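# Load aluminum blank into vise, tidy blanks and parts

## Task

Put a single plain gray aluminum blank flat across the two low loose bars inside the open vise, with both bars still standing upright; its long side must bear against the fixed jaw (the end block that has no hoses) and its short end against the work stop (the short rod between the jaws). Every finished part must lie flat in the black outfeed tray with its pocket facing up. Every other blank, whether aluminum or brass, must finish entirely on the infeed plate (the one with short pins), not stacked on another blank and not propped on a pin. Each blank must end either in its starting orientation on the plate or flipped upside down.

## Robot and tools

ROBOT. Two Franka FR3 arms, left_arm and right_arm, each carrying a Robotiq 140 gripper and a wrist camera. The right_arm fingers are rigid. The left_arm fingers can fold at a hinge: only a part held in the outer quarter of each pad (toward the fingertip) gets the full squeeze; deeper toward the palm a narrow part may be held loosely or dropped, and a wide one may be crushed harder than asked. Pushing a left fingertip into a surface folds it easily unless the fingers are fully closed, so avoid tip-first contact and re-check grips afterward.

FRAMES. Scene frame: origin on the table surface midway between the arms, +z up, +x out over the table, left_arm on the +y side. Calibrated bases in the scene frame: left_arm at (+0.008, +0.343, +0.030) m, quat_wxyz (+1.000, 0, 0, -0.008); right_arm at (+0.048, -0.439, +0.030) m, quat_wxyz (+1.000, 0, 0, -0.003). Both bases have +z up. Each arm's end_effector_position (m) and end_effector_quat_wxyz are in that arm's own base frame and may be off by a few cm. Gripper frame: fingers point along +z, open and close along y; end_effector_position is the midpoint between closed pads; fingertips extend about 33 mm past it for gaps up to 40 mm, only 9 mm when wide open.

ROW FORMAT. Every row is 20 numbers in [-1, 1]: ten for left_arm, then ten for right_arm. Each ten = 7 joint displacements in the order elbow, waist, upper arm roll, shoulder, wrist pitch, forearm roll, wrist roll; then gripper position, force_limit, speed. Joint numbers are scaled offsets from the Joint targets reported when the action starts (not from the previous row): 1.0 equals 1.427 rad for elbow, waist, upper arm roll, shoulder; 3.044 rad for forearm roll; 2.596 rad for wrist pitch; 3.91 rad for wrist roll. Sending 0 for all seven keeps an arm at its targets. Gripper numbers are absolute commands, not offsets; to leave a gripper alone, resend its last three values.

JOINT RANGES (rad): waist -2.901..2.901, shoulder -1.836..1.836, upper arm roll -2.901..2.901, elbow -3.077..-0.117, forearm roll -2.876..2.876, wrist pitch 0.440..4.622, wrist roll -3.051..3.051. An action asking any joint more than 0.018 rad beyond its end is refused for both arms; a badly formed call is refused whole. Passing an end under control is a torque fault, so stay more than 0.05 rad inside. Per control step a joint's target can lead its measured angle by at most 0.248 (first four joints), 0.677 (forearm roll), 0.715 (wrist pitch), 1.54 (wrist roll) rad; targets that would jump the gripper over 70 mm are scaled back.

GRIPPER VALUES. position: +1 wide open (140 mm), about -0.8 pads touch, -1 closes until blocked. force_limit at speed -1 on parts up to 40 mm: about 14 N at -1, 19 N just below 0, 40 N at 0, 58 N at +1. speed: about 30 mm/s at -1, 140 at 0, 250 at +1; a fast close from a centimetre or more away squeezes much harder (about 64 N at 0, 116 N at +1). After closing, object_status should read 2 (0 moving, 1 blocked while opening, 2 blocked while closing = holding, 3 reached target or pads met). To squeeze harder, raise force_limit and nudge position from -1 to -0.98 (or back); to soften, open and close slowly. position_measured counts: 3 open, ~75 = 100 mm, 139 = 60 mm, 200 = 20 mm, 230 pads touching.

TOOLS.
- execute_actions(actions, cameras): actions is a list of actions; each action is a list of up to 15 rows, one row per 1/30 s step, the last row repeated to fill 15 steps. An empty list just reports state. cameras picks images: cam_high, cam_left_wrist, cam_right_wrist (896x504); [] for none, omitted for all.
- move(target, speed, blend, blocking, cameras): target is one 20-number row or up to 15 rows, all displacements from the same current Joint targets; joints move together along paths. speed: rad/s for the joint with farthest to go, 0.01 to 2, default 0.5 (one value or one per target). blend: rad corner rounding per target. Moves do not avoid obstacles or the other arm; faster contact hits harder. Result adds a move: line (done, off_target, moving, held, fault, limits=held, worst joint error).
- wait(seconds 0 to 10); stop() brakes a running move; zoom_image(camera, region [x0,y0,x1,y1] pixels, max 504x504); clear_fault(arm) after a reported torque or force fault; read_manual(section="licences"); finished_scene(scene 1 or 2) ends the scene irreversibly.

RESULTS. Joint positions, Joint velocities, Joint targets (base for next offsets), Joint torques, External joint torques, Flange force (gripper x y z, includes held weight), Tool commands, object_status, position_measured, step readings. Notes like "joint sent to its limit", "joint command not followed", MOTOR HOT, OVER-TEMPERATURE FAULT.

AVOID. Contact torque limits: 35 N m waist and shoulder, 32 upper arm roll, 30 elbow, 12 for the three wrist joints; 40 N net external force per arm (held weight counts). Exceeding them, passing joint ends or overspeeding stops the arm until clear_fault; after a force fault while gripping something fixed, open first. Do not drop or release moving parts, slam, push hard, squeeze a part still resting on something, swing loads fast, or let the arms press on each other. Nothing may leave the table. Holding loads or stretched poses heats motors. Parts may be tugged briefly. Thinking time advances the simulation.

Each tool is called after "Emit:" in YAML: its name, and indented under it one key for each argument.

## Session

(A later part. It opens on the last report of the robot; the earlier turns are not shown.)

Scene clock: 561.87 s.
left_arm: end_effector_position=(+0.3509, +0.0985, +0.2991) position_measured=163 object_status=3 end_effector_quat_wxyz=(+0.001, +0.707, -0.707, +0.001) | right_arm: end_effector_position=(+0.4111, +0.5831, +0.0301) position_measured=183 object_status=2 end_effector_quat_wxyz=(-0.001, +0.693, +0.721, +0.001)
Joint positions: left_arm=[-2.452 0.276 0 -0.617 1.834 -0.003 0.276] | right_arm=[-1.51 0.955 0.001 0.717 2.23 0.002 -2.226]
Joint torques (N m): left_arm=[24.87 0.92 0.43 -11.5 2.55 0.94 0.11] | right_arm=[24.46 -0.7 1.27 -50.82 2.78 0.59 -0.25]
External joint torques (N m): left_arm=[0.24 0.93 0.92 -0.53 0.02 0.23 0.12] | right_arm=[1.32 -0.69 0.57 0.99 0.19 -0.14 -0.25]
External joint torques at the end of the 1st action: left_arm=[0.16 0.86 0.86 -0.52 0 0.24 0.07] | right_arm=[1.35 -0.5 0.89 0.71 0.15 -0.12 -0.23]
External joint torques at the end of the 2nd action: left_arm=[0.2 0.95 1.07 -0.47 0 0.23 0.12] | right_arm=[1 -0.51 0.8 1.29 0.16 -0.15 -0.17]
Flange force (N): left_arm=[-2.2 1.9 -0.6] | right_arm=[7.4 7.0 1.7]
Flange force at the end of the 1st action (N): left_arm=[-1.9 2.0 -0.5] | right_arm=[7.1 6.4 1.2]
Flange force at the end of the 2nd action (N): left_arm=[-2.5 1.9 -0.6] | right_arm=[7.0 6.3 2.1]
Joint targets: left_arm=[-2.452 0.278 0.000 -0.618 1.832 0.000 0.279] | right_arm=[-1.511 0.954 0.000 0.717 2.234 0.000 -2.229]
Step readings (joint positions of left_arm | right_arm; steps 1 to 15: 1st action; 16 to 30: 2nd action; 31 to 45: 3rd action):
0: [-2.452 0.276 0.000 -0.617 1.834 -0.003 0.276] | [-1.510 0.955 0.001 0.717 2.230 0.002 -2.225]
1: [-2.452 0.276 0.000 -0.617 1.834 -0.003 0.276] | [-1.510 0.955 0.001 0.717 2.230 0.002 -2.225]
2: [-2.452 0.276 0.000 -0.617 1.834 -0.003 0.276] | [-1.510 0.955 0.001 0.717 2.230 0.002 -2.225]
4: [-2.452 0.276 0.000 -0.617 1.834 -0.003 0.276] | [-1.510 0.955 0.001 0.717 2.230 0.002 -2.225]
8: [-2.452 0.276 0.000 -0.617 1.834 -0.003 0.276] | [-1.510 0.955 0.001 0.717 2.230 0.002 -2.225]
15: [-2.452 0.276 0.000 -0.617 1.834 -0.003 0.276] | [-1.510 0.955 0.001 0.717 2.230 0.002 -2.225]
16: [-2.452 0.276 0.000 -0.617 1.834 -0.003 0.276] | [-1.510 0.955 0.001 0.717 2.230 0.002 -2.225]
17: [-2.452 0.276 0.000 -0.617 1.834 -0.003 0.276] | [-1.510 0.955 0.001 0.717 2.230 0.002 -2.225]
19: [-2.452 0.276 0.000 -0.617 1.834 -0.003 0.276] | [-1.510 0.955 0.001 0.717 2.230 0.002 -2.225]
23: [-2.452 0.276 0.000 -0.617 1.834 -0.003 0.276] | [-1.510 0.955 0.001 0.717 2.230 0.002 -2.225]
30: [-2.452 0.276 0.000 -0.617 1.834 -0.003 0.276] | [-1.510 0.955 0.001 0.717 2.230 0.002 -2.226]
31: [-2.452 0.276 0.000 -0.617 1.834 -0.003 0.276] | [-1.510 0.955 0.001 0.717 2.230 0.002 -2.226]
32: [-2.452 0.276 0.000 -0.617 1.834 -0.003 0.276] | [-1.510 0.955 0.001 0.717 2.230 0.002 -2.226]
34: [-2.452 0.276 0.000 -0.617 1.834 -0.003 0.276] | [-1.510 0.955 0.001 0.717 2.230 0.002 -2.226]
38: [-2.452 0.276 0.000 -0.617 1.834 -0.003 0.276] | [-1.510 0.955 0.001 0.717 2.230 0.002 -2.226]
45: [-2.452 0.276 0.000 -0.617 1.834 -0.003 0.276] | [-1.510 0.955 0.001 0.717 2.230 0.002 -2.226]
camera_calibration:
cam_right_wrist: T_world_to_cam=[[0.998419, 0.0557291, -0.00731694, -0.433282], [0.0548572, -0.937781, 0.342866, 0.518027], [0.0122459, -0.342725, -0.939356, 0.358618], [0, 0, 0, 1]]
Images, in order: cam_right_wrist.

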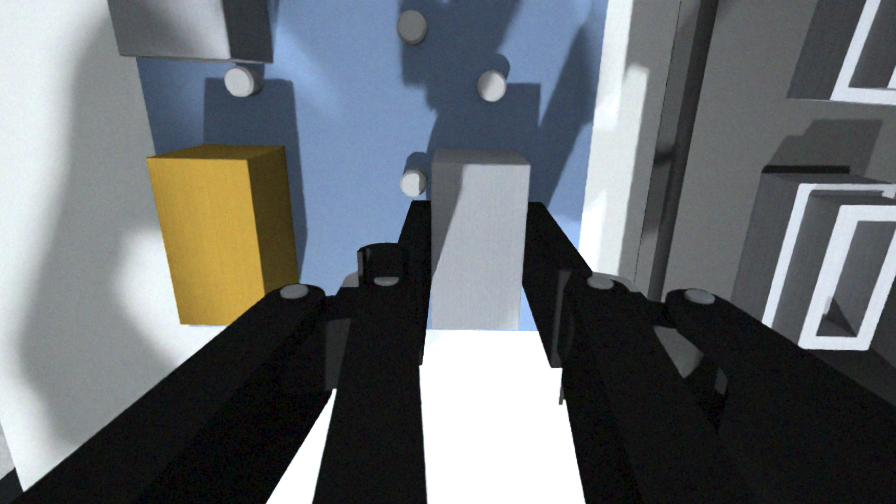

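Emit:
move:
  target:
    - [0, 0, 0, 0, 0, 0, 0, -0.27, -0.05, -1, 0.00533, 0, 0, -0.02291, -0.01572, 0, 0, -1, -0.05, -1]
    - [0, 0, 0, 0, 0, 0, 0, -0.27, -0.05, -1, 0.11654, 0, 0, -0.12313, -0.13193, 0, 0, -1, -0.05, -1]
    - [0, 0, 0, 0, 0, 0, 0, -0.27, -0.05, -1, -0.31037, -0.35967, 0, -0.41065, -0.05743, 0, -0.12936, -1, -0.05, -1]
  speed: [0.05, 0.25, 0.45]
  blend: [0.01, 0.05, 0]

Scene clock: 594.53 s.
left_arm: end_effector_position=(+0.3508, +0.0985, +0.2991) position_measured=163 object_status=3 end_effector_quat_wxyz=(+0.001, +0.707, -0.707, +0.001) | right_arm: end_effector_position=(+0.5284, +0.2482, +0.1975) position_measured=183 object_status=2 end_effector_quat_wxyz=(-0.002, +0.698, +0.716, -0.004)
Joint positions: left_arm=[-2.452 0.276 0 -0.617 1.834 -0.003 0.276] | right_arm=[-1.954 0.441 -0.002 0.135 2.079 0.002 -2.729]
Joint velocities: left_arm=[within noise] | right_arm=[0 0 0 0 0.001 -0.001 -0.005]
Joint torques (N m): left_arm=[24.81 0.88 0.47 -11.51 2.57 0.93 0.1] | right_arm=[26.21 -0.29 1.25 -37.76 2.91 0.69 -0.23]
External joint torques (N m): left_arm=[0.19 0.83 0.89 -0.47 0.05 0.21 0.1] | right_arm=[1.91 -0.22 1.19 -0.95 0.35 -0.14 -0.23]
Flange force (N): left_arm=[-2.1 1.7 -0.4] | right_arm=[2.0 3.8 -2.8]
Joint targets: left_arm=[-2.452 0.278 0.000 -0.618 1.832 0.000 0.279] | right_arm=[-1.954 0.441 0.000 0.131 2.085 0.000 -2.735]
move: done; blend cut to 0 rad at target 1
camera_calibration:
cam_left_wrist: T_world_to_cam=[[-0.999999, 0.0000057443, 0.00140095, 0.357383], [0.00047552, 0.942017, 0.335564, -0.185268], [-0.00131779, 0.335564, -0.942016, 0.39209], [0, 0, 0, 1]]
cam_right_wrist: T_world_to_cam=[[0.998968, 0.0423264, -0.0164741, -0.52567], [0.0454144, -0.936207, 0.348502, 0.143609], [-0.000672298, -0.348891, -0.937163, 0.407601], [0, 0, 0, 1]]

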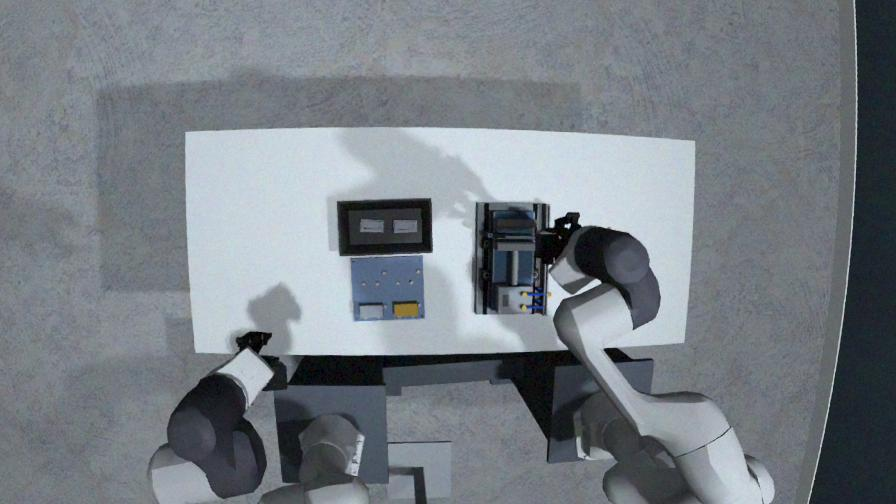

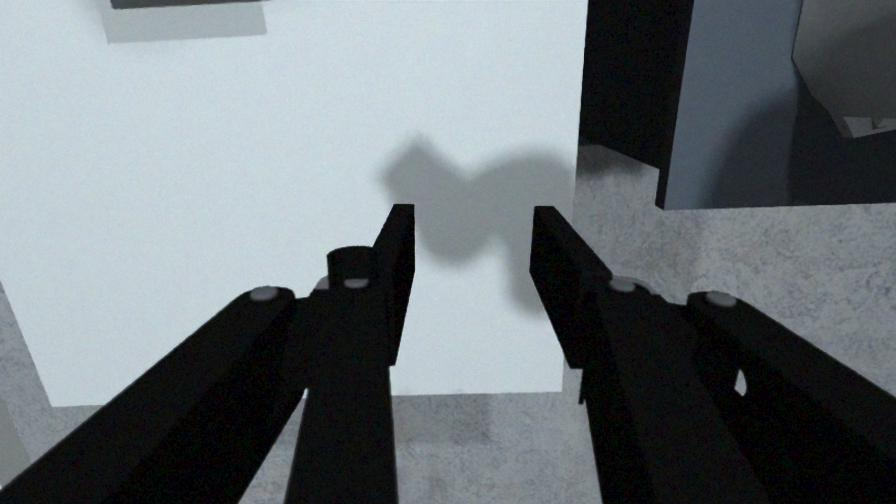

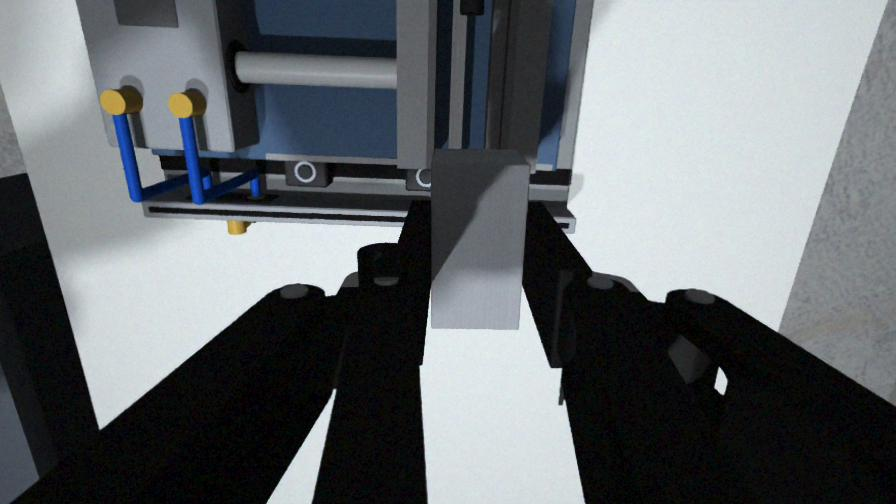

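Emit:
zoom_image:
  camera: "cam_right_wrist"
  region: [390, 0, 590, 200]

Scaled by 2.520 from the camera's 896x504 image, which has a finer 1280x720 frame.

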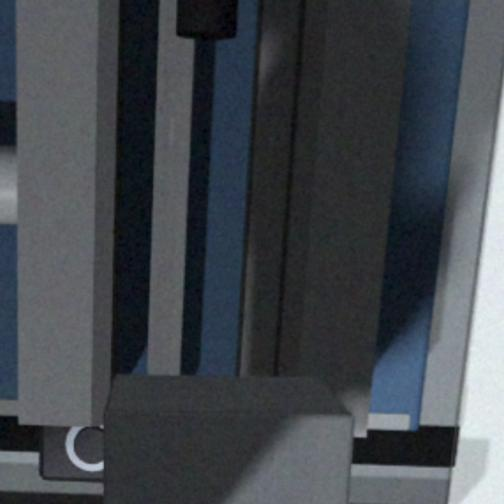

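Emit:
zoom_image:
  camera: "cam_right_wrist"
  region: [490, 0, 590, 100]

Emit:
zoom_image:
  camera: "cam_right_wrist"
  region: [490, 80, 590, 180]

Emit:
zoom_image:
  camera: "cam_right_wrist"
  region: [395, 0, 495, 100]

Emit:
zoom_image:
  camera: "cam_right_wrist"
  region: [395, 80, 495, 180]

Scaled by 5.040 from the camera's 896x504 image, which has a finer 1280x720 frame.

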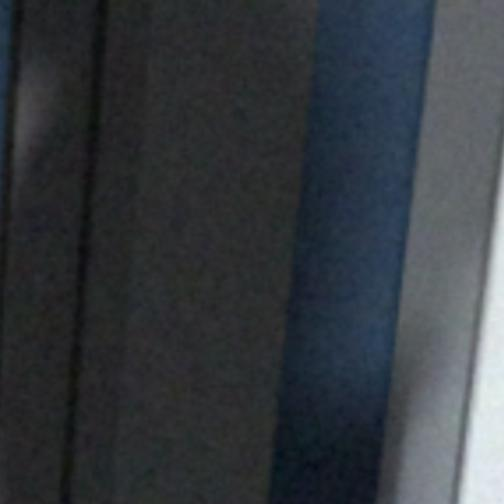

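Scaled by 5.040 from the camera's 896x504 image, which has a finer 1280x720 frame.

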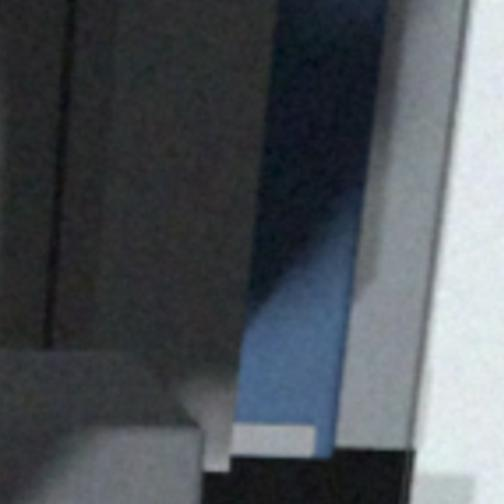

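Scaled by 5.040 from the camera's 896x504 image, which has a finer 1280x720 frame.

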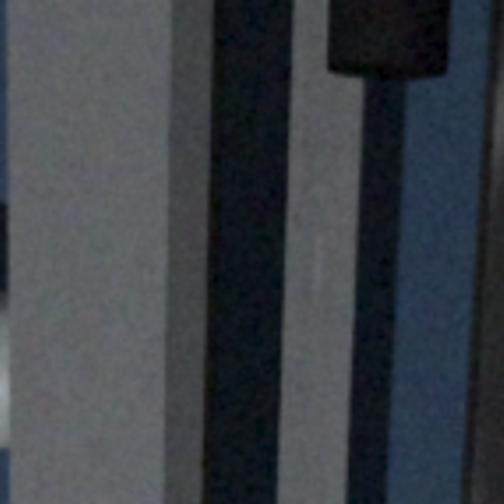

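Scaled by 5.040 from the camera's 896x504 image, which has a finer 1280x720 frame.

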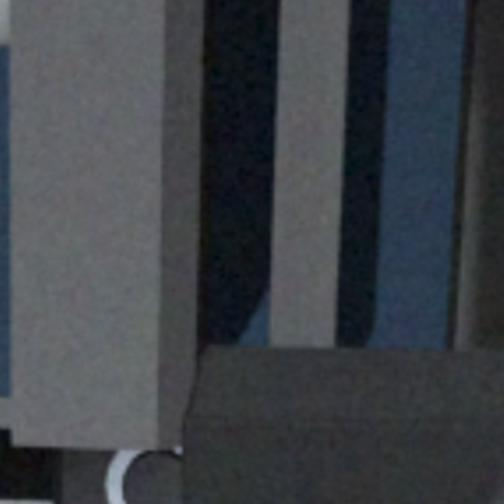

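Emit:
move:
  target:
    - [0, 0, 0, 0, 0, 0, 0, -0.27, -0.05, -1, 0.00596, 0.05258, 0, 0.0733, 0.03898, 0, 0.02573, -1, -0.05, -1]
  speed: [0.12]
  cameras: ["cam_right_wrist"]

Scene clock: 685.53 s.
left_arm: end_effector_position=(+0.3508, +0.0985, +0.2991) position_measured=163 object_status=3 end_effector_quat_wxyz=(+0.001, +0.707, -0.707, +0.001) | right_arm: end_effector_position=(+0.5242, +0.2959, +0.1478) position_measured=183 object_status=2 end_effector_quat_wxyz=(-0.001, +0.704, +0.711, -0.002)
Joint positions: left_arm=[-2.452 0.276 0 -0.617 1.834 -0.003 0.276] | right_arm=[-1.948 0.514 -0.001 0.237 2.18 0.002 -2.639]
Joint velocities: left_arm=[within noise] | right_arm=[0.001 0 -0.001 0 0.001 0.002 0.007]
Joint torques (N m): left_arm=[24.85 0.88 0.44 -11.54 2.56 0.93 0.13] | right_arm=[26.21 -0.18 0.98 -39.85 2.91 0.64 0.16]
External joint torques (N m): left_arm=[0.21 0.94 1.01 -0.53 0.04 0.22 0.13] | right_arm=[2.74 0.04 0.94 -0.6 0.37 -0.14 0.16]
Flange force (N): left_arm=[-2.3 2.0 -0.5] | right_arm=[5.1 7.4 -2.8]
Joint targets: left_arm=[-2.452 0.278 0.000 -0.618 1.832 0.000 0.279] | right_arm=[-1.945 0.516 0.000 0.236 2.186 0.000 -2.634]
move: done
camera_calibration:
cam_right_wrist: T_world_to_cam=[[0.999554, 0.0269174, -0.0129018, -0.520599], [0.0297244, -0.937141, 0.347683, 0.214481], [-0.0027321, -0.347911, -0.937524, 0.378451], [0, 0, 0, 1]]
Images, in order: cam_right_wrist.

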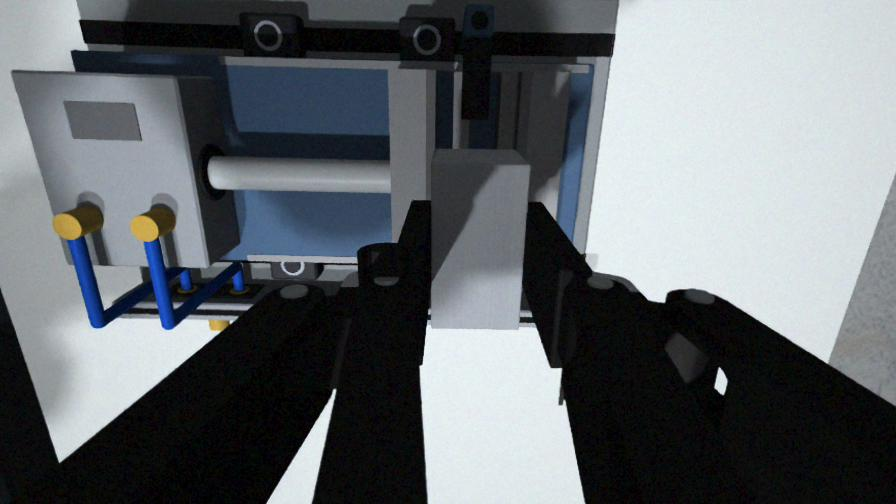

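Emit:
zoom_image:
  camera: "cam_right_wrist"
  region: [380, 60, 500, 180]

Emit:
zoom_image:
  camera: "cam_right_wrist"
  region: [480, 60, 600, 180]

Scaled by 4.200 from the camera's 896x504 image, which has a finer 1280x720 frame.

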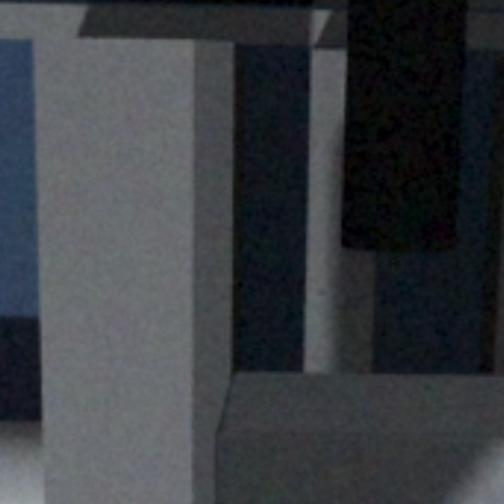

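Scaled by 4.200 from the camera's 896x504 image, which has a finer 1280x720 frame.

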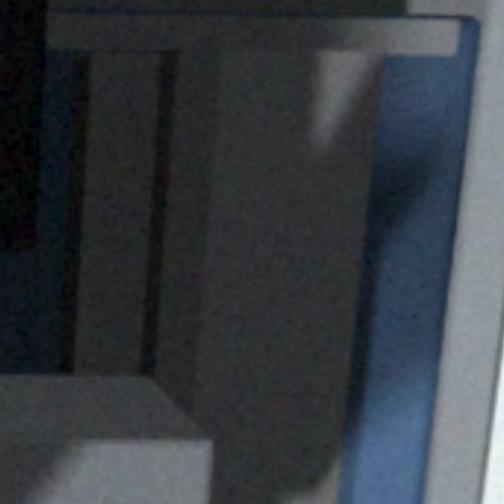

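Emit:
zoom_image:
  camera: "cam_right_wrist"
  region: [415, 140, 545, 270]

Emit:
zoom_image:
  camera: "cam_right_wrist"
  region: [415, 210, 545, 340]

Scaled by 3.877 from the camera's 896x504 image, which has a finer 1280x720 frame.

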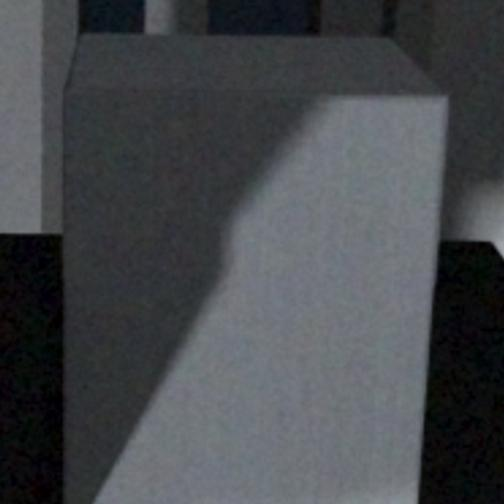

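Scaled by 3.877 from the camera's 896x504 image, which has a finer 1280x720 frame.

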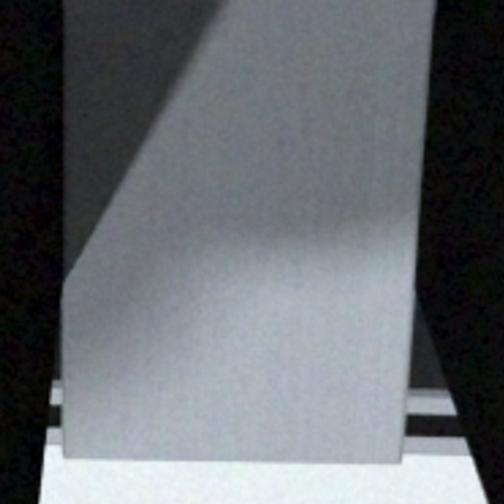

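Emit:
move:
  target:
    - [0, 0, 0, 0, 0, 0, 0, -0.27, -0.05, -1, -0.01759, 0.00196, 0, 0.01717, 0.0208, 0, 0.00171, -1, -0.05, -1]
  speed: [0.05]
  cameras: ["cam_right_wrist"]

Scene clock: 734.90 s.
left_arm: end_effector_position=(+0.3508, +0.0985, +0.2991) position_measured=163 object_status=3 end_effector_quat_wxyz=(+0.001, +0.707, -0.707, +0.001) | right_arm: end_effector_position=(+0.5252, +0.2981, +0.1283) position_measured=183 object_status=2 end_effector_quat_wxyz=(+0.000, +0.706, +0.708, +0.001)
Joint positions: left_arm=[-2.452 0.276 0 -0.617 1.834 -0.003 0.276] | right_arm=[-1.97 0.517 -0.001 0.261 2.233 0.002 -2.631]
Joint velocities: left_arm=[within noise] | right_arm=[0.001 0 0 0.001 0.004 0.001 0.002]
Joint torques (N m): left_arm=[24.88 0.85 0.46 -11.49 2.56 0.93 0.1] | right_arm=[25.09 0.14 1.02 -40 2.87 0.6 0.2]
External joint torques (N m): left_arm=[0.16 0.82 0.91 -0.3 0.03 0.22 0.1] | right_arm=[1.74 0.19 0.79 -0.02 0.27 -0.16 0.2]
Flange force (N): left_arm=[-2.2 1.2 -0.4] | right_arm=[4.2 5.3 -1.0]
Joint targets: left_arm=[-2.452 0.278 0.000 -0.618 1.832 0.000 0.279] | right_arm=[-1.970 0.518 0.000 0.260 2.240 0.000 -2.627]
move: done
camera_calibration:
cam_right_wrist: T_world_to_cam=[[0.999758, 0.021159, -0.00609898, -0.52111], [0.0219649, -0.938562, 0.34441, 0.228149], [0.0015631, -0.34446, -0.9388, 0.357831], [0, 0, 0, 1]]
Images, in order: cam_right_wrist.

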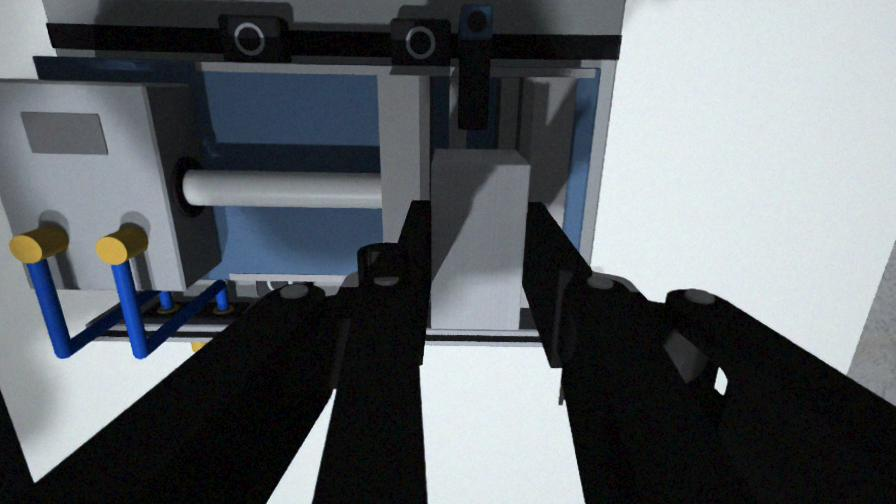

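Emit:
zoom_image:
  camera: "cam_right_wrist"
  region: [370, 60, 620, 310]

Emit:
zoom_image:
  camera: "cam_right_wrist"
  region: [400, 90, 520, 210]

Emit:
zoom_image:
  camera: "cam_right_wrist"
  region: [490, 70, 610, 190]

Scaled by 2.016 from the camera's 896x504 image, which has a finer 1280x720 frame.

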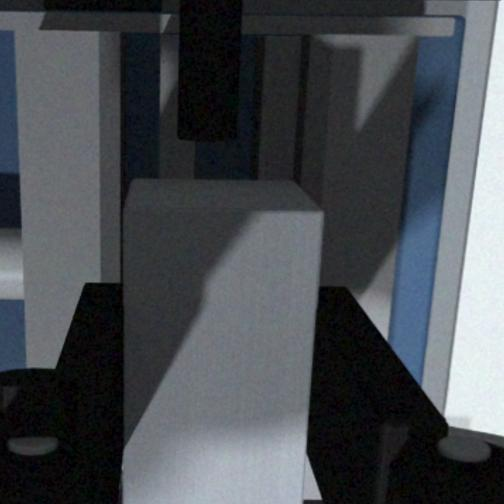

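Scaled by 4.200 from the camera's 896x504 image, which has a finer 1280x720 frame.

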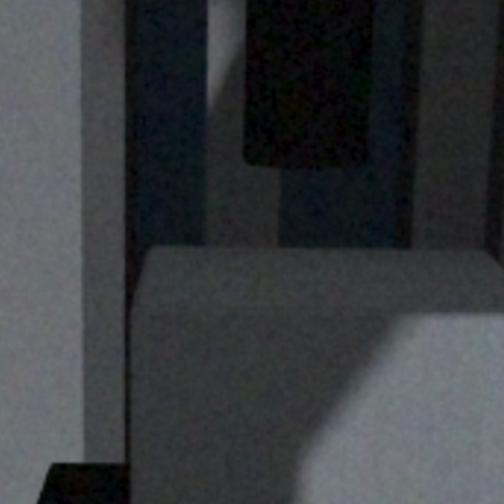

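Scaled by 4.200 from the camera's 896x504 image, which has a finer 1280x720 frame.

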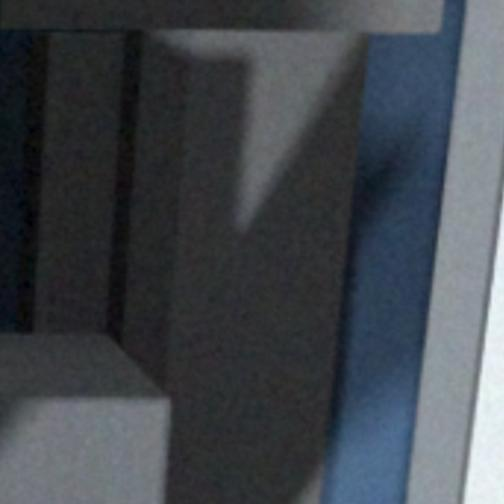

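Emit:
move:
  target:
    - [0, 0, 0, 0, 0, 0, 0, -0.27, -0.05, -1, -0.00673, 0, 0, 0.01175, 0.01015, 0, 0, -1, -0.05, -1]
  speed: [0.03]
  cameras: ["cam_right_wrist"]

Scene clock: 762.80 s.
left_arm: end_effector_position=(+0.3508, +0.0985, +0.2991) position_measured=163 object_status=3 end_effector_quat_wxyz=(+0.001, +0.707, -0.707, +0.001) | right_arm: end_effector_position=(+0.5253, +0.2982, +0.1164) position_measured=183 object_status=2 end_effector_quat_wxyz=(+0.000, +0.706, +0.708, +0.001)
Joint positions: left_arm=[-2.452 0.276 0 -0.617 1.834 -0.003 0.276] | right_arm=[-1.98 0.517 -0.001 0.278 2.26 0.002 -2.63]
Joint velocities: left_arm=[within noise] | right_arm=[-0.001 0 0.001 0 0.004 -0.001 0.001]
Joint torques (N m): left_arm=[24.84 0.86 0.42 -11.48 2.57 0.93 0.09] | right_arm=[24.87 0.13 1.11 -40.17 2.88 0.59 0.09]
External joint torques (N m): left_arm=[0.1 0.91 0.98 -0.3 0.03 0.23 0.09] | right_arm=[1.89 0.18 0.88 -0.12 0.3 -0.15 0.09]
Flange force (N): left_arm=[-2.4 1.4 -0.2] | right_arm=[4.2 5.6 -1.0]
Joint targets: left_arm=[-2.452 0.278 0.000 -0.618 1.832 0.000 0.279] | right_arm=[-1.980 0.518 0.000 0.277 2.266 0.000 -2.627]
move: done
camera_calibration:
cam_right_wrist: T_world_to_cam=[[0.99977, 0.0205929, -0.00599498, -0.521149], [0.0213977, -0.938575, 0.344412, 0.232637], [0.00146572, -0.344461, -0.938799, 0.346728], [0, 0, 0, 1]]
Images, in order: cam_right_wrist.

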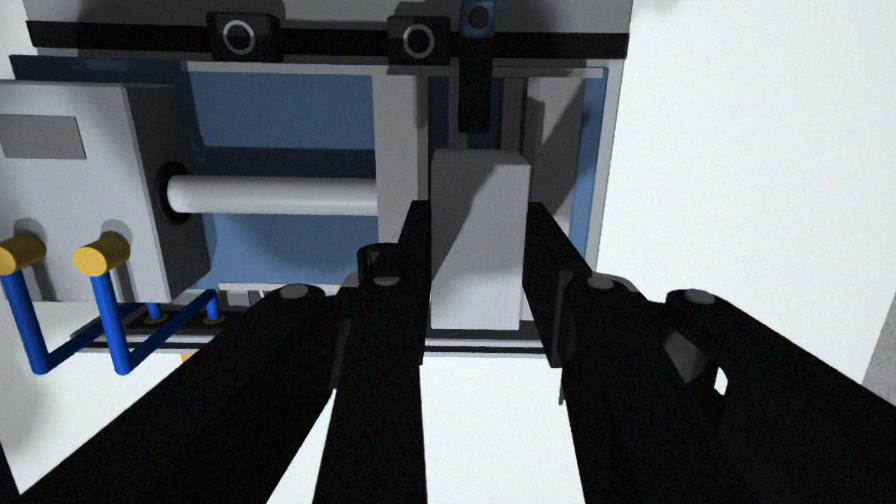

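Emit:
zoom_image:
  camera: "cam_right_wrist"
  region: [400, 100, 560, 260]

Scaled by 3.150 from the camera's 896x504 image, which has a finer 1280x720 frame.

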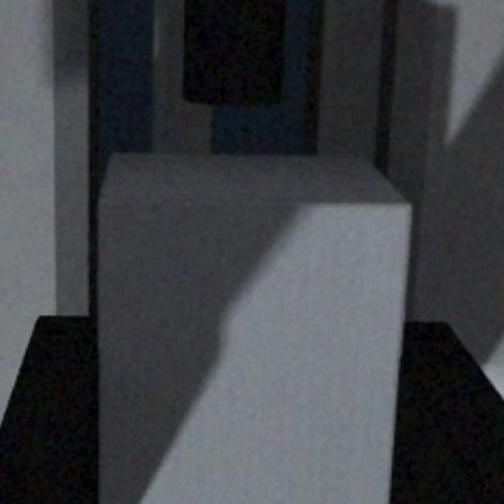

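Emit:
move:
  target:
    - [0, 0, 0, 0, 0, 0, 0, -0.27, -0.05, -1, -0.0056, 0, 0, 0.00979, 0.00846, 0, 0, -1, -0.05, -1]
  speed: [0.02]
  cameras: []

Scene clock: 768.07 s.
left_arm: end_effector_position=(+0.3508, +0.0985, +0.2991) position_measured=163 object_status=3 end_effector_quat_wxyz=(+0.001, +0.707, -0.707, +0.001) | right_arm: end_effector_position=(+0.5252, +0.2981, +0.1065) position_measured=183 object_status=2 end_effector_quat_wxyz=(+0.000, +0.706, +0.708, +0.001)
Joint positions: left_arm=[-2.452 0.276 0 -0.617 1.834 -0.003 0.276] | right_arm=[-1.988 0.517 -0.001 0.292 2.282 0.002 -2.63]
Joint velocities: left_arm=[within noise] | right_arm=[-0.002 0.001 -0.001 0.001 0.004 0.001 0]
Joint torques (N m): left_arm=[24.88 0.89 0.42 -11.46 2.56 0.94 0.11] | right_arm=[24.57 0.15 1.08 -40.32 3.06 0.59 0.19]
External joint torques (N m): left_arm=[0.24 0.89 0.91 -0.49 0.03 0.23 0.11] | right_arm=[1.79 0.16 0.79 -0.03 0.48 -0.13 0.19]
Flange force (N): left_arm=[-2.2 1.7 -0.6] | right_arm=[4.0 5.2 -0.3]
Joint targets: left_arm=[-2.452 0.278 0.000 -0.618 1.832 0.000 0.279] | right_arm=[-1.988 0.518 0.000 0.291 2.288 0.000 -2.627]
move: done

Emit:
move:
  target:
    - [0, 0, 0, 0, 0, 0, 0, -0.27, -0.05, -1, -0.00112, 0, 0, 0.00196, 0.0017, 0, 0, -1, -0.05, -1]
  speed: [0.015]
  cameras: []

Emit:
move:
  target:
    - [0, 0, 0, 0, 0, 0, 0, -0.27, -0.05, -1, -0.00056, 0, 0, 0.00098, 0.00085, 0, 0, -1, -0.05, -1]
  speed: [0.015]
  cameras: []

Scene clock: 771.03 s.
left_arm: end_effector_position=(+0.3507, +0.0985, +0.2991) position_measured=163 object_status=3 end_effector_quat_wxyz=(+0.001, +0.707, -0.707, +0.001) | right_arm: end_effector_position=(+0.5253, +0.2982, +0.1046) position_measured=183 object_status=2 end_effector_quat_wxyz=(+0.000, +0.706, +0.708, +0.002)
Joint positions: left_arm=[-2.452 0.276 0 -0.617 1.834 -0.003 0.276] | right_arm=[-1.989 0.517 -0.001 0.294 2.286 0.002 -2.63]
Joint velocities: left_arm=[within noise] | right_arm=[0.001 0 0 0.001 0.003 0 -0.001]
Joint torques (N m): left_arm=[24.85 0.87 0.47 -11.45 2.58 0.93 0.12] | right_arm=[24.52 0.02 1.06 -40.35 2.94 0.56 0.13]
External joint torques (N m): left_arm=[0.15 0.84 0.91 -0.31 0.05 0.22 0.12] | right_arm=[1.7 0.16 0.88 0.07 0.35 -0.16 0.13]
Flange force (N): left_arm=[-2.3 1.3 -0.3] | right_arm=[4.0 5.3 -0.3]
Joint targets: left_arm=[-2.452 0.278 0.000 -0.618 1.832 0.000 0.279] | right_arm=[-1.990 0.518 0.000 0.294 2.293 0.000 -2.627]
move: done

Scene clock: 771.73 s.
left_arm: end_effector_position=(+0.3507, +0.0985, +0.2991) position_measured=163 object_status=3 end_effector_quat_wxyz=(+0.001, +0.707, -0.707, +0.001) | right_arm: end_effector_position=(+0.5254, +0.2982, +0.1037) position_measured=183 object_status=2 end_effector_quat_wxyz=(+0.000, +0.706, +0.708, +0.002)
Joint positions: left_arm=[-2.452 0.276 0 -0.617 1.834 -0.003 0.276] | right_arm=[-1.99 0.517 -0.001 0.296 2.289 0.002 -2.63]
Joint torques (N m): left_arm=[24.83 0.9 0.45 -11.51 2.57 0.92 0.1] | right_arm=[24.49 0.03 1.16 -40.32 2.89 0.59 0.12]
External joint torques (N m): left_arm=[0.19 0.93 0.95 -0.47 0.04 0.22 0.1] | right_arm=[1.63 -0.07 0.77 0.21 0.29 -0.14 0.12]
Flange force (N): left_arm=[-2.2 1.8 -0.4] | right_arm=[3.8 5.6 -0.2]
Joint targets: left_arm=[-2.452 0.278 0.000 -0.618 1.832 0.000 0.279] | right_arm=[-1.990 0.518 0.000 0.295 2.295 0.000 -2.627]
move: done

Emit:
move:
  target:
    - [0, 0, 0, 0, 0, 0, 0, -0.27, -0.05, -1, -0.00056, 0, 0, 0.00098, 0.00085, 0, 0, -1, -0.05, -1]
  speed: [0.015]
  cameras: []

Emit:
move:
  target:
    - [0, 0, 0, 0, 0, 0, 0, -0.27, -0.05, -1, -0.00056, 0, 0, 0.00098, 0.00085, 0, 0, -1, -0.05, -1]
  speed: [0.015]
  cameras: []

Scene clock: 775.20 s.
left_arm: end_effector_position=(+0.3507, +0.0985, +0.2991) position_measured=163 object_status=3 end_effector_quat_wxyz=(+0.001, +0.707, -0.707, +0.001) | right_arm: end_effector_position=(+0.5254, +0.2982, +0.1027) position_measured=183 object_status=2 end_effector_quat_wxyz=(+0.000, +0.706, +0.708, +0.002)
Joint positions: left_arm=[-2.452 0.276 0 -0.617 1.834 -0.003 0.276] | right_arm=[-1.991 0.517 -0.001 0.297 2.291 0.002 -2.63]
Joint torques (N m): left_arm=[24.85 0.82 0.37 -11.52 2.57 0.93 0.11] | right_arm=[24.72 0.03 1.12 -40.47 3.03 0.58 0.1]
External joint torques (N m): left_arm=[0.22 0.81 0.84 -0.48 0.05 0.22 0.11] | right_arm=[2.05 0.01 0.79 -0.12 0.45 -0.14 0.1]
Flange force (N): left_arm=[-2.0 1.7 -0.5] | right_arm=[4.2 6.0 -0.6]
Joint targets: left_arm=[-2.452 0.278 0.000 -0.618 1.832 0.000 0.279] | right_arm=[-1.991 0.518 0.000 0.297 2.297 0.000 -2.627]
move: done

Scene clock: 775.90 s.
left_arm: end_effector_position=(+0.3507, +0.0985, +0.2991) position_measured=163 object_status=3 end_effector_quat_wxyz=(+0.001, +0.707, -0.707, +0.001) | right_arm: end_effector_position=(+0.5254, +0.2982, +0.1024) position_measured=183 object_status=2 end_effector_quat_wxyz=(+0.000, +0.706, +0.708, +0.002)
Joint positions: left_arm=[-2.452 0.276 0 -0.617 1.834 -0.003 0.276] | right_arm=[-1.991 0.517 -0.001 0.297 2.292 0.002 -2.63]
Joint torques (N m): left_arm=[24.86 0.89 0.47 -11.48 2.57 0.93 0.06] | right_arm=[24.08 0.08 1.42 -39.22 3.18 0.56 0.11]
External joint torques (N m): left_arm=[0.24 0.86 0.93 -0.44 0.05 0.22 0.06] | right_arm=[1.33 0.1 1.14 1.3 0.6 -0.15 0.11]
Flange force (N): left_arm=[-2.1 1.5 -0.5] | right_arm=[4.8 6.5 2.3]
Joint targets: left_arm=[-2.452 0.278 0.000 -0.618 1.832 0.000 0.279] | right_arm=[-1.992 0.518 0.000 0.298 2.299 0.000 -2.627]
move: done

Emit:
move:
  target:
    - [0, 0, 0, 0, 0, 0, 0, -0.27, -0.05, -1, -0.00077, 0, 0, -0.00385, 0, 0, 0, -1, -0.05, -1]
  speed: [0.02]
  cameras: []

Scene clock: 786.80 s.
left_arm: end_effector_position=(+0.3507, +0.0985, +0.2991) position_measured=163 object_status=3 end_effector_quat_wxyz=(+0.001, +0.707, -0.707, +0.001) | right_arm: end_effector_position=(+0.5254, +0.2982, +0.1027) position_measured=183 object_status=2 end_effector_quat_wxyz=(+0.000, +0.706, +0.708, +0.002)
Joint positions: left_arm=[-2.452 0.276 0 -0.617 1.834 -0.003 0.276] | right_arm=[-1.993 0.517 -0.001 0.296 2.293 0.002 -2.63]
Joint torques (N m): left_arm=[24.88 0.86 0.47 -11.5 2.57 0.93 0.09] | right_arm=[24.27 0.11 1.06 -41.38 2.97 0.58 0.08]
External joint torques (N m): left_arm=[0.23 0.9 0.99 -0.43 0.05 0.23 0.09] | right_arm=[1.51 0.3 0.93 -0.92 0.37 -0.14 0.08]
Flange force (N): left_arm=[-2.3 1.5 -0.5] | right_arm=[2.4 2.2 -1.6]
Joint targets: left_arm=[-2.452 0.278 0.000 -0.618 1.832 0.000 0.279] | right_arm=[-1.993 0.518 0.000 0.293 2.299 0.000 -2.627]
move: done

Emit:
move:
  target:
    - [0, 0, 0, 0, 0, 0, 0, -0.27, -0.05, -1, -0.00056, 0, 0, -0.0014, 0, 0, 0, -1, -0.05, -1]
  speed: [0.02]
  cameras: []

Scene clock: 789.43 s.
left_arm: end_effector_position=(+0.3507, +0.0985, +0.2991) position_measured=163 object_status=3 end_effector_quat_wxyz=(+0.001, +0.707, -0.707, +0.001) | right_arm: end_effector_position=(+0.5255, +0.2983, +0.1036) position_measured=183 object_status=2 end_effector_quat_wxyz=(+0.000, +0.706, +0.708, +0.003)
Joint positions: left_arm=[-2.452 0.276 0 -0.617 1.834 -0.003 0.276] | right_arm=[-1.993 0.517 -0.001 0.294 2.294 0.002 -2.63]
Joint torques (N m): left_arm=[24.85 0.86 0.47 -11.46 2.58 0.94 0.09] | right_arm=[24.42 0.08 1.13 -41.46 2.92 0.6 0.13]
External joint torques (N m): left_arm=[0.24 0.86 0.96 -0.37 0.06 0.23 0.08] | right_arm=[1.69 0.03 0.79 -1.18 0.33 -0.12 0.13]
Flange force (N): left_arm=[-2.3 1.3 -0.5] | right_arm=[2.2 2.4 -2.2]
Joint targets: left_arm=[-2.452 0.278 0.000 -0.618 1.832 0.000 0.279] | right_arm=[-1.994 0.518 0.000 0.291 2.299 0.000 -2.627]
move: done

Emit:
move:
  target:
    - [0, 0, 0, 0, 0, 0, 0, -0.27, -0.05, -1, 0.00715, 0.00505, 0, 0.00456, 0, 0, 0.00184, -1, -0.05, -1]
  speed: [0.015]
  cameras: []

Scene clock: 800.43 s.
left_arm: end_effector_position=(+0.3507, +0.0985, +0.2991) position_measured=163 object_status=3 end_effector_quat_wxyz=(+0.001, +0.707, -0.707, +0.001) | right_arm: end_effector_position=(+0.5256, +0.3033, +0.1044) position_measured=183 object_status=2 end_effector_quat_wxyz=(+0.001, +0.705, +0.709, +0.005)
Joint positions: left_arm=[-2.452 0.276 0 -0.617 1.834 -0.003 0.276] | right_arm=[-1.987 0.524 -0.001 0.297 2.294 0.002 -2.625]
Joint torques (N m): left_arm=[24.84 0.86 0.48 -11.47 2.57 0.93 0.1] | right_arm=[25.12 0.08 1.07 -40.52 2.92 0.58 0.04]
External joint torques (N m): left_arm=[0.13 0.88 0.99 -0.38 0.04 0.22 0.1] | right_arm=[2.38 0.15 0.83 -0.08 0.33 -0.14 0.04]
Flange force (N): left_arm=[-2.3 1.6 -0.3] | right_arm=[5.1 7.4 -1.0]
Joint targets: left_arm=[-2.452 0.278 0.000 -0.618 1.832 0.000 0.279] | right_arm=[-1.984 0.526 0.000 0.297 2.299 0.000 -2.620]
move: done

Emit:
move:
  target:
    - [0, 0, 0, 0, 0, 0, 0, -0.27, -0.05, -1, 0.00081, 0.00081, 0, 0.00058, 0, 0, 0.0003, -1, -0.05, -1]
  speed: [0.01]
  cameras: []

Emit:
move:
  target:
    - [0, 0, 0, 0, 0, 0, 0, -0.27, -0.05, -1, 0.00051, 0.00051, 0, 0.00036, 0, 0, 0.00019, -1, -0.05, -1]
  speed: [0.01]
  cameras: []

Scene clock: 804.73 s.
left_arm: end_effector_position=(+0.3507, +0.0985, +0.2991) position_measured=163 object_status=3 end_effector_quat_wxyz=(+0.001, +0.707, -0.707, +0.001) | right_arm: end_effector_position=(+0.5257, +0.3041, +0.1044) position_measured=183 object_status=2 end_effector_quat_wxyz=(+0.001, +0.706, +0.708, +0.005)
Joint positions: left_arm=[-2.452 0.276 0 -0.617 1.834 -0.003 0.276] | right_arm=[-1.986 0.525 -0.001 0.298 2.294 0.002 -2.623]
Joint torques (N m): left_arm=[24.84 0.87 0.45 -11.5 2.57 0.93 0.1] | right_arm=[25.25 0.09 1.06 -40.39 2.9 0.6 0.12]
External joint torques (N m): left_arm=[0.15 0.84 0.89 -0.36 0.04 0.22 0.1] | right_arm=[2.51 0.1 0.77 0.07 0.31 -0.13 0.12]
Flange force (N): left_arm=[-2.1 1.5 -0.3] | right_arm=[5.6 8.2 -0.9]
Joint targets: left_arm=[-2.452 0.278 0.000 -0.618 1.832 0.000 0.279] | right_arm=[-1.983 0.527 0.000 0.298 2.299 0.000 -2.619]
move: done

Scene clock: 805.43 s.
left_arm: end_effector_position=(+0.3507, +0.0985, +0.2991) position_measured=163 object_status=3 end_effector_quat_wxyz=(+0.001, +0.707, -0.707, +0.001) | right_arm: end_effector_position=(+0.5257, +0.3042, +0.1043) position_measured=183 object_status=2 end_effector_quat_wxyz=(+0.001, +0.706, +0.708, +0.005)
Joint positions: left_arm=[-2.452 0.276 0 -0.617 1.834 -0.003 0.276] | right_arm=[-1.985 0.525 -0.001 0.299 2.294 0.002 -2.622]
Joint torques (N m): left_arm=[24.83 0.85 0.45 -11.5 2.57 0.93 0.13] | right_arm=[25.64 0.53 1.71 -40.32 3.03 0.61 0.1]
External joint torques (N m): left_arm=[0.12 0.87 0.97 -0.43 0.04 0.22 0.13] | right_arm=[2.81 0.74 1.59 0.3 0.41 -0.11 0.1]
Flange force (N): left_arm=[-2.3 1.8 -0.3] | right_arm=[7.4 9.1 -0.5]
Joint targets: left_arm=[-2.452 0.278 0.000 -0.618 1.832 0.000 0.279] | right_arm=[-1.982 0.527 0.000 0.299 2.299 0.000 -2.618]
move: done

Emit:
move:
  target:
    - [0, 0, 0, 0, 0, 0, 0, -0.27, -0.05, -1, 0.00177, -0.00371, 0, 0.00127, 0, 0, 0, -1, -0.05, -1]
  speed: [0.01]
  cameras: []

Scene clock: 812.97 s.
left_arm: end_effector_position=(+0.3507, +0.0985, +0.2991) position_measured=163 object_status=3 end_effector_quat_wxyz=(+0.001, +0.707, -0.707, +0.001) | right_arm: end_effector_position=(+0.5271, +0.3039, +0.1044) position_measured=183 object_status=2 end_effector_quat_wxyz=(+0.001, +0.707, +0.708, +0.006)
Joint positions: left_arm=[-2.452 0.276 0 -0.617 1.834 -0.003 0.276] | right_arm=[-1.982 0.524 -0.001 0.3 2.294 0.002 -2.622]
Joint torques (N m): left_arm=[24.86 0.84 0.41 -11.44 2.57 0.93 0.1] | right_arm=[25.75 -0.8 1.19 -40.26 2.87 0.66 0.12]
External joint torques (N m): left_arm=[0.13 0.84 0.91 -0.3 0.04 0.23 0.1] | right_arm=[3.01 -0.88 0.81 0.2 0.27 -0.06 0.12]
Flange force (N): left_arm=[-2.2 1.3 -0.3] | right_arm=[5.8 10.9 -1.1]
Joint targets: left_arm=[-2.452 0.278 0.000 -0.618 1.832 0.000 0.279] | right_arm=[-1.979 0.522 0.000 0.300 2.299 0.000 -2.618]
move: done

Emit:
move:
  target:
    - [0, 0, 0, 0, 0, 0, 0, -0.27, -0.05, -1, 0.00123, -0.00042, 0, 0.00088, 0, 0, 0, -1, -0.05, -1]
  speed: [0.01]
  cameras: ["cam_right_wrist"]

Scene clock: 818.80 s.
left_arm: end_effector_position=(+0.3507, +0.0985, +0.2991) position_measured=163 object_status=3 end_effector_quat_wxyz=(+0.001, +0.707, -0.707, +0.001) | right_arm: end_effector_position=(+0.5278, +0.3039, +0.1044) position_measured=183 object_status=2 end_effector_quat_wxyz=(+0.001, +0.707, +0.707, +0.006)
Joint positions: left_arm=[-2.452 0.276 0 -0.617 1.834 -0.003 0.276] | right_arm=[-1.981 0.523 -0.001 0.302 2.294 0.002 -2.621]
Joint torques (N m): left_arm=[24.83 0.8 0.44 -11.45 2.58 0.93 0.11] | right_arm=[25.23 -0.82 1.03 -40.62 2.89 0.65 0.1]
External joint torques (N m): left_arm=[0.14 0.81 0.94 -0.31 0.05 0.23 0.11] | right_arm=[2.42 -0.93 0.63 0.02 0.28 -0.07 0.1]
Flange force (N): left_arm=[-2.3 1.3 -0.3] | right_arm=[4.2 8.5 -0.9]
Joint targets: left_arm=[-2.452 0.278 0.000 -0.618 1.832 0.000 0.279] | right_arm=[-1.978 0.522 0.000 0.302 2.299 0.000 -2.618]
move: done
camera_calibration:
cam_right_wrist: T_world_to_cam=[[0.999837, 0.0178957, 0.00221636, -0.523937], [0.0160723, -0.940127, 0.340446, 0.245799], [0.00817617, -0.340355, -0.940262, 0.332819], [0, 0, 0, 1]]
Images, in order: cam_right_wrist.

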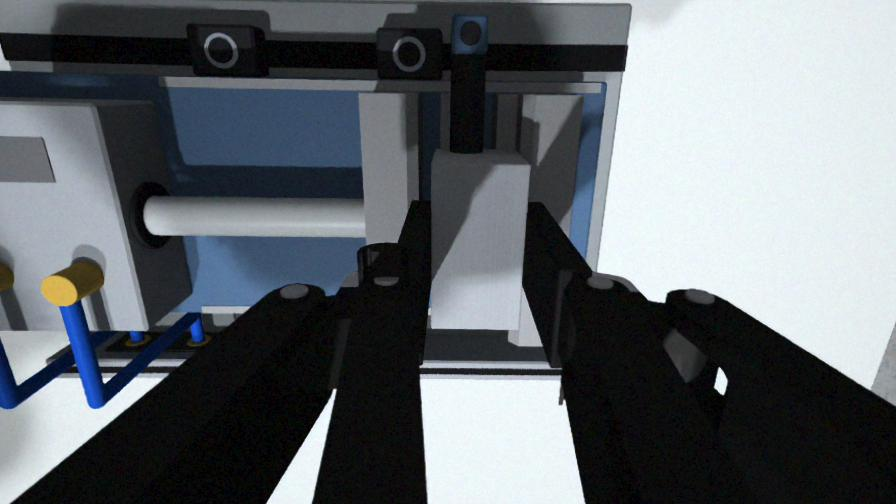

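Emit:
zoom_image:
  camera: "cam_right_wrist"
  region: [400, 80, 560, 240]

Scaled by 3.150 from the camera's 896x504 image, which has a finer 1280x720 frame.

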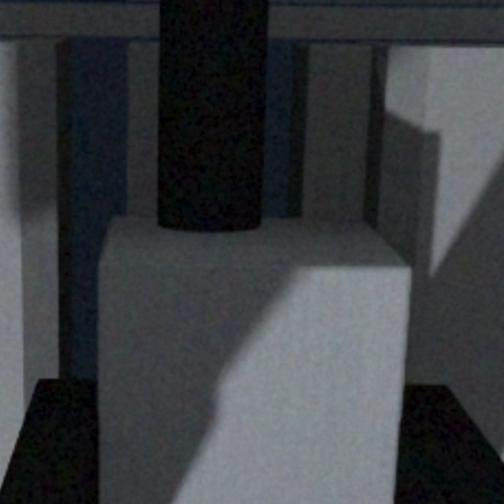

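Emit:
move:
  target:
    - [0, 0, 0, 0, 0, 0, 0, -0.27, -0.05, -1, 0.00088, -0.0003, 0, 0.00063, 0, 0, 0, -1, -0.05, -1]
  speed: [0.01]
  cameras: []

Emit:
move:
  target:
    - [0, 0, 0, 0, 0, 0, 0, -0.27, -0.05, -1, 0.00088, -0.0003, 0, 0.00063, 0, 0, 0, -1, -0.05, -1]
  speed: [0.01]
  cameras: []

Scene clock: 823.43 s.
left_arm: end_effector_position=(+0.3507, +0.0985, +0.2991) position_measured=163 object_status=3 end_effector_quat_wxyz=(+0.001, +0.707, -0.707, +0.001) | right_arm: end_effector_position=(+0.5279, +0.3040, +0.1041) position_measured=183 object_status=2 end_effector_quat_wxyz=(+0.001, +0.707, +0.707, +0.006)
Joint positions: left_arm=[-2.452 0.276 0 -0.617 1.834 -0.003 0.276] | right_arm=[-1.98 0.523 -0.001 0.303 2.294 0.002 -2.621]
Joint torques (N m): left_arm=[24.82 0.88 0.4 -11.41 2.58 0.94 0.04] | right_arm=[25.92 -1.11 0.77 -40.49 3.3 0.59 0.14]
External joint torques (N m): left_arm=[0.16 0.89 0.9 -0.33 0.05 0.23 0.04] | right_arm=[3.16 -1.14 0.44 0.17 0.7 -0.13 0.14]
Flange force (N): left_arm=[-2.1 1.3 -0.3] | right_arm=[5.4 11.1 -0.3]
Joint targets: left_arm=[-2.452 0.278 0.000 -0.618 1.832 0.000 0.279] | right_arm=[-1.976 0.521 0.000 0.303 2.299 0.000 -2.618]
move: done

Scene clock: 824.13 s.
left_arm: end_effector_position=(+0.3507, +0.0985, +0.2991) position_measured=163 object_status=3 end_effector_quat_wxyz=(+0.001, +0.707, -0.707, +0.001) | right_arm: end_effector_position=(+0.5279, +0.3040, +0.1038) position_measured=183 object_status=2 end_effector_quat_wxyz=(+0.001, +0.707, +0.707, +0.005)
Joint positions: left_arm=[-2.452 0.276 0 -0.617 1.834 -0.003 0.276] | right_arm=[-1.98 0.523 -0.001 0.304 2.294 0.002 -2.621]
Joint torques (N m): left_arm=[24.84 0.85 0.43 -11.45 2.57 0.91 0.11] | right_arm=[26.35 -1.35 0.68 -40.52 3.61 0.58 0.05]
External joint torques (N m): left_arm=[0.14 0.83 0.89 -0.31 0.04 0.21 0.11] | right_arm=[3.57 -1.32 0.4 0.16 1 -0.14 0.05]
Flange force (N): left_arm=[-2.2 1.3 -0.3] | right_arm=[5.7 12.3 0.1]
Joint targets: left_arm=[-2.452 0.278 0.000 -0.618 1.832 0.000 0.279] | right_arm=[-1.975 0.521 0.000 0.303 2.299 0.000 -2.618]
move: done

Emit:
move:
  target:
    - [0, 0, 0, 0, 0, 0, 0, -0.27, -0.05, -1, 0, 0.0021, 0, 0, 0, 0, 0, -1, -0.05, -1]
  speed: [0.01]
  cameras: []

Emit:
move:
  target:
    - [0, 0, 0, 0, 0, 0, 0, -0.27, -0.05, -1, 0, 0.0014, 0, 0, 0, 0, 0, -1, -0.05, -1]
  speed: [0.01]
  cameras: []

Scene clock: 830.10 s.
left_arm: end_effector_position=(+0.3507, +0.0985, +0.2991) position_measured=163 object_status=3 end_effector_quat_wxyz=(+0.001, +0.707, -0.707, +0.001) | right_arm: end_effector_position=(+0.5279, +0.3041, +0.1037) position_measured=183 object_status=2 end_effector_quat_wxyz=(+0.001, +0.707, +0.707, +0.005)
Joint positions: left_arm=[-2.452 0.276 0 -0.617 1.834 -0.003 0.276] | right_arm=[-1.979 0.523 -0.001 0.304 2.294 0.002 -2.621]
Joint torques (N m): left_arm=[24.84 0.85 0.44 -11.46 2.57 0.93 0.1] | right_arm=[26.31 -0.5 0.67 -40.75 3.6 0.61 0.01]
External joint torques (N m): left_arm=[0.25 0.85 0.94 -0.48 0.06 0.22 0.1] | right_arm=[3.56 -0.42 0.43 -0.09 1 -0.11 0.01]
Flange force (N): left_arm=[-2.2 1.6 -0.6] | right_arm=[6.2 11.2 -0.3]
Joint targets: left_arm=[-2.452 0.278 0.000 -0.618 1.832 0.000 0.279] | right_arm=[-1.975 0.524 0.000 0.303 2.299 0.000 -2.618]
move: done

Scene clock: 830.80 s.
left_arm: end_effector_position=(+0.3507, +0.0985, +0.2991) position_measured=163 object_status=3 end_effector_quat_wxyz=(+0.001, +0.707, -0.707, +0.001) | right_arm: end_effector_position=(+0.5279, +0.3043, +0.1037) position_measured=183 object_status=2 end_effector_quat_wxyz=(+0.001, +0.707, +0.707, +0.005)
Joint positions: left_arm=[-2.452 0.276 0 -0.617 1.834 -0.003 0.276] | right_arm=[-1.979 0.523 -0.001 0.304 2.294 0.002 -2.621]
Joint torques (N m): left_arm=[24.86 0.85 0.46 -11.48 2.59 0.93 0.1] | right_arm=[26.08 0.69 1.68 -40.83 3.5 0.64 0.11]
External joint torques (N m): left_arm=[0.25 0.84 0.94 -0.43 0.07 0.22 0.1] | right_arm=[3.29 0.72 1.39 -0.08 0.9 -0.08 0.11]
Flange force (N): left_arm=[-2.2 1.4 -0.5] | right_arm=[7.4 9.4 -0.3]
Joint targets: left_arm=[-2.452 0.278 0.000 -0.618 1.832 0.000 0.279] | right_arm=[-1.975 0.526 0.000 0.303 2.299 0.000 -2.618]
move: done

Emit:
move:
  target:
    - [0, 0, 0, 0, 0, 0, 0, -0.27, -0.05, -1, 0.00088, 0, 0, 0.0004, 0, 0, 0, -1, -0.05, -1]
  speed: [0.01]
  cameras: ["cam_right_wrist"]

Scene clock: 834.07 s.
left_arm: end_effector_position=(+0.3507, +0.0985, +0.2990) position_measured=163 object_status=3 end_effector_quat_wxyz=(+0.001, +0.707, -0.707, +0.001) | right_arm: end_effector_position=(+0.5279, +0.3043, +0.1037) position_measured=183 object_status=2 end_effector_quat_wxyz=(+0.001, +0.707, +0.707, +0.005)
Joint positions: left_arm=[-2.452 0.276 0 -0.617 1.834 -0.003 0.276] | right_arm=[-1.979 0.523 -0.001 0.304 2.294 0.002 -2.621]
Joint torques (N m): left_arm=[24.89 0.86 0.4 -11.48 2.58 0.92 0.11] | right_arm=[26.73 0.69 1.64 -40.58 3.64 0.66 0.15]
External joint torques (N m): left_arm=[0.17 0.83 0.86 -0.3 0.05 0.21 0.11] | right_arm=[4.1 0.69 1.34 -0.06 1.06 -0.06 0.15]
Flange force (N): left_arm=[-2.2 1.2 -0.4] | right_arm=[9.0 12.1 -0.5]
Joint targets: left_arm=[-2.452 0.278 0.000 -0.618 1.832 0.000 0.279] | right_arm=[-1.974 0.526 0.000 0.304 2.299 0.000 -2.618]
move: done
camera_calibration:
cam_right_wrist: T_world_to_cam=[[0.999831, 0.0183297, 0.0014895, -0.524103], [0.0167247, -0.939979, 0.340822, 0.245938], [0.00764727, -0.34074, -0.940126, 0.332644], [0, 0, 0, 1]]
Images, in order: cam_right_wrist.

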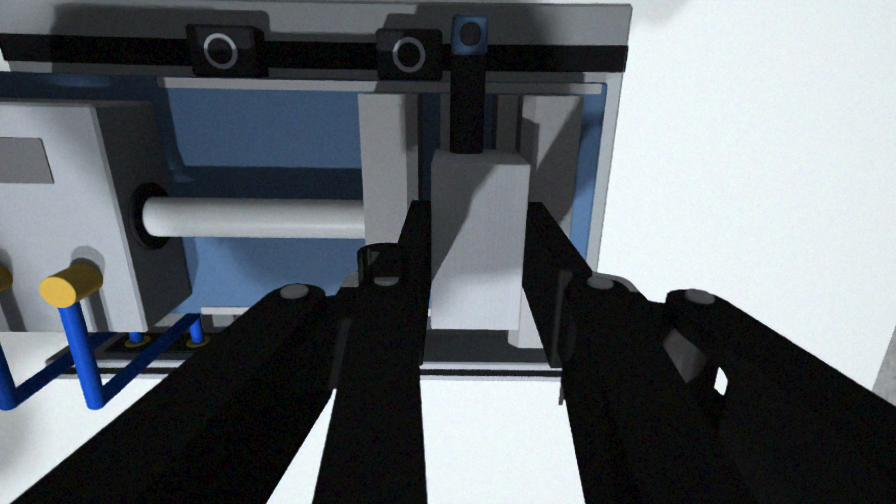

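Emit:
move:
  target:
    - [0, 0, 0, 0, 0, 0, 0, -0.27, -0.05, -1, 0, 0, 0, 0.0013, 0.00052, 0, 0, -1, -0.05, -1]
  speed: [0.01]
  cameras: []

Emit:
move:
  target:
    - [0, 0, 0, 0, 0, 0, 0, -0.27, -0.05, -1, 0, 0, 0, 0.00065, 0.00026, 0, 0, -1, -0.05, -1]
  speed: [0.01]
  cameras: []

Scene clock: 839.53 s.
left_arm: end_effector_position=(+0.3507, +0.0985, +0.2990) position_measured=163 object_status=3 end_effector_quat_wxyz=(+0.001, +0.707, -0.707, +0.001) | right_arm: end_effector_position=(+0.5279, +0.3043, +0.1033) position_measured=183 object_status=2 end_effector_quat_wxyz=(+0.001, +0.707, +0.707, +0.005)
Joint positions: left_arm=[-2.452 0.276 0 -0.617 1.834 -0.003 0.276] | right_arm=[-1.978 0.523 -0.001 0.305 2.294 0.002 -2.621]
Joint torques (N m): left_arm=[24.81 0.89 0.42 -11.46 2.57 0.93 0.09] | right_arm=[26.14 0.65 1.76 -40.44 3.57 0.67 0.11]
External joint torques (N m): left_arm=[0.17 0.9 0.92 -0.44 0.05 0.23 0.09] | right_arm=[3.32 0.56 1.37 0.34 0.97 -0.05 0.11]
Flange force (N): left_arm=[-2.2 1.7 -0.4] | right_arm=[7.9 10.5 0.4]
Joint targets: left_arm=[-2.452 0.278 0.000 -0.618 1.832 0.000 0.279] | right_arm=[-1.974 0.526 0.000 0.306 2.300 0.000 -2.618]
move: done

Scene clock: 840.23 s.
left_arm: end_effector_position=(+0.3507, +0.0985, +0.2990) position_measured=163 object_status=3 end_effector_quat_wxyz=(+0.001, +0.707, -0.707, +0.001) | right_arm: end_effector_position=(+0.5280, +0.3043, +0.1028) position_measured=183 object_status=2 end_effector_quat_wxyz=(+0.001, +0.707, +0.707, +0.005)
Joint positions: left_arm=[-2.452 0.276 0 -0.617 1.834 -0.003 0.276] | right_arm=[-1.978 0.523 -0.001 0.306 2.294 0.002 -2.621]
Joint torques (N m): left_arm=[24.86 0.85 0.42 -11.44 2.59 0.93 0.11] | right_arm=[25.93 0.68 1.75 -40.33 3.4 0.69 0.1]
External joint torques (N m): left_arm=[0.19 0.85 0.9 -0.4 0.06 0.22 0.11] | right_arm=[3.08 0.75 1.5 0.6 0.79 -0.03 0.1]
Flange force (N): left_arm=[-2.2 1.5 -0.4] | right_arm=[8.1 10.4 0.6]
Joint targets: left_arm=[-2.452 0.278 0.000 -0.618 1.832 0.000 0.279] | right_arm=[-1.974 0.526 0.000 0.307 2.301 0.000 -2.618]
move: done


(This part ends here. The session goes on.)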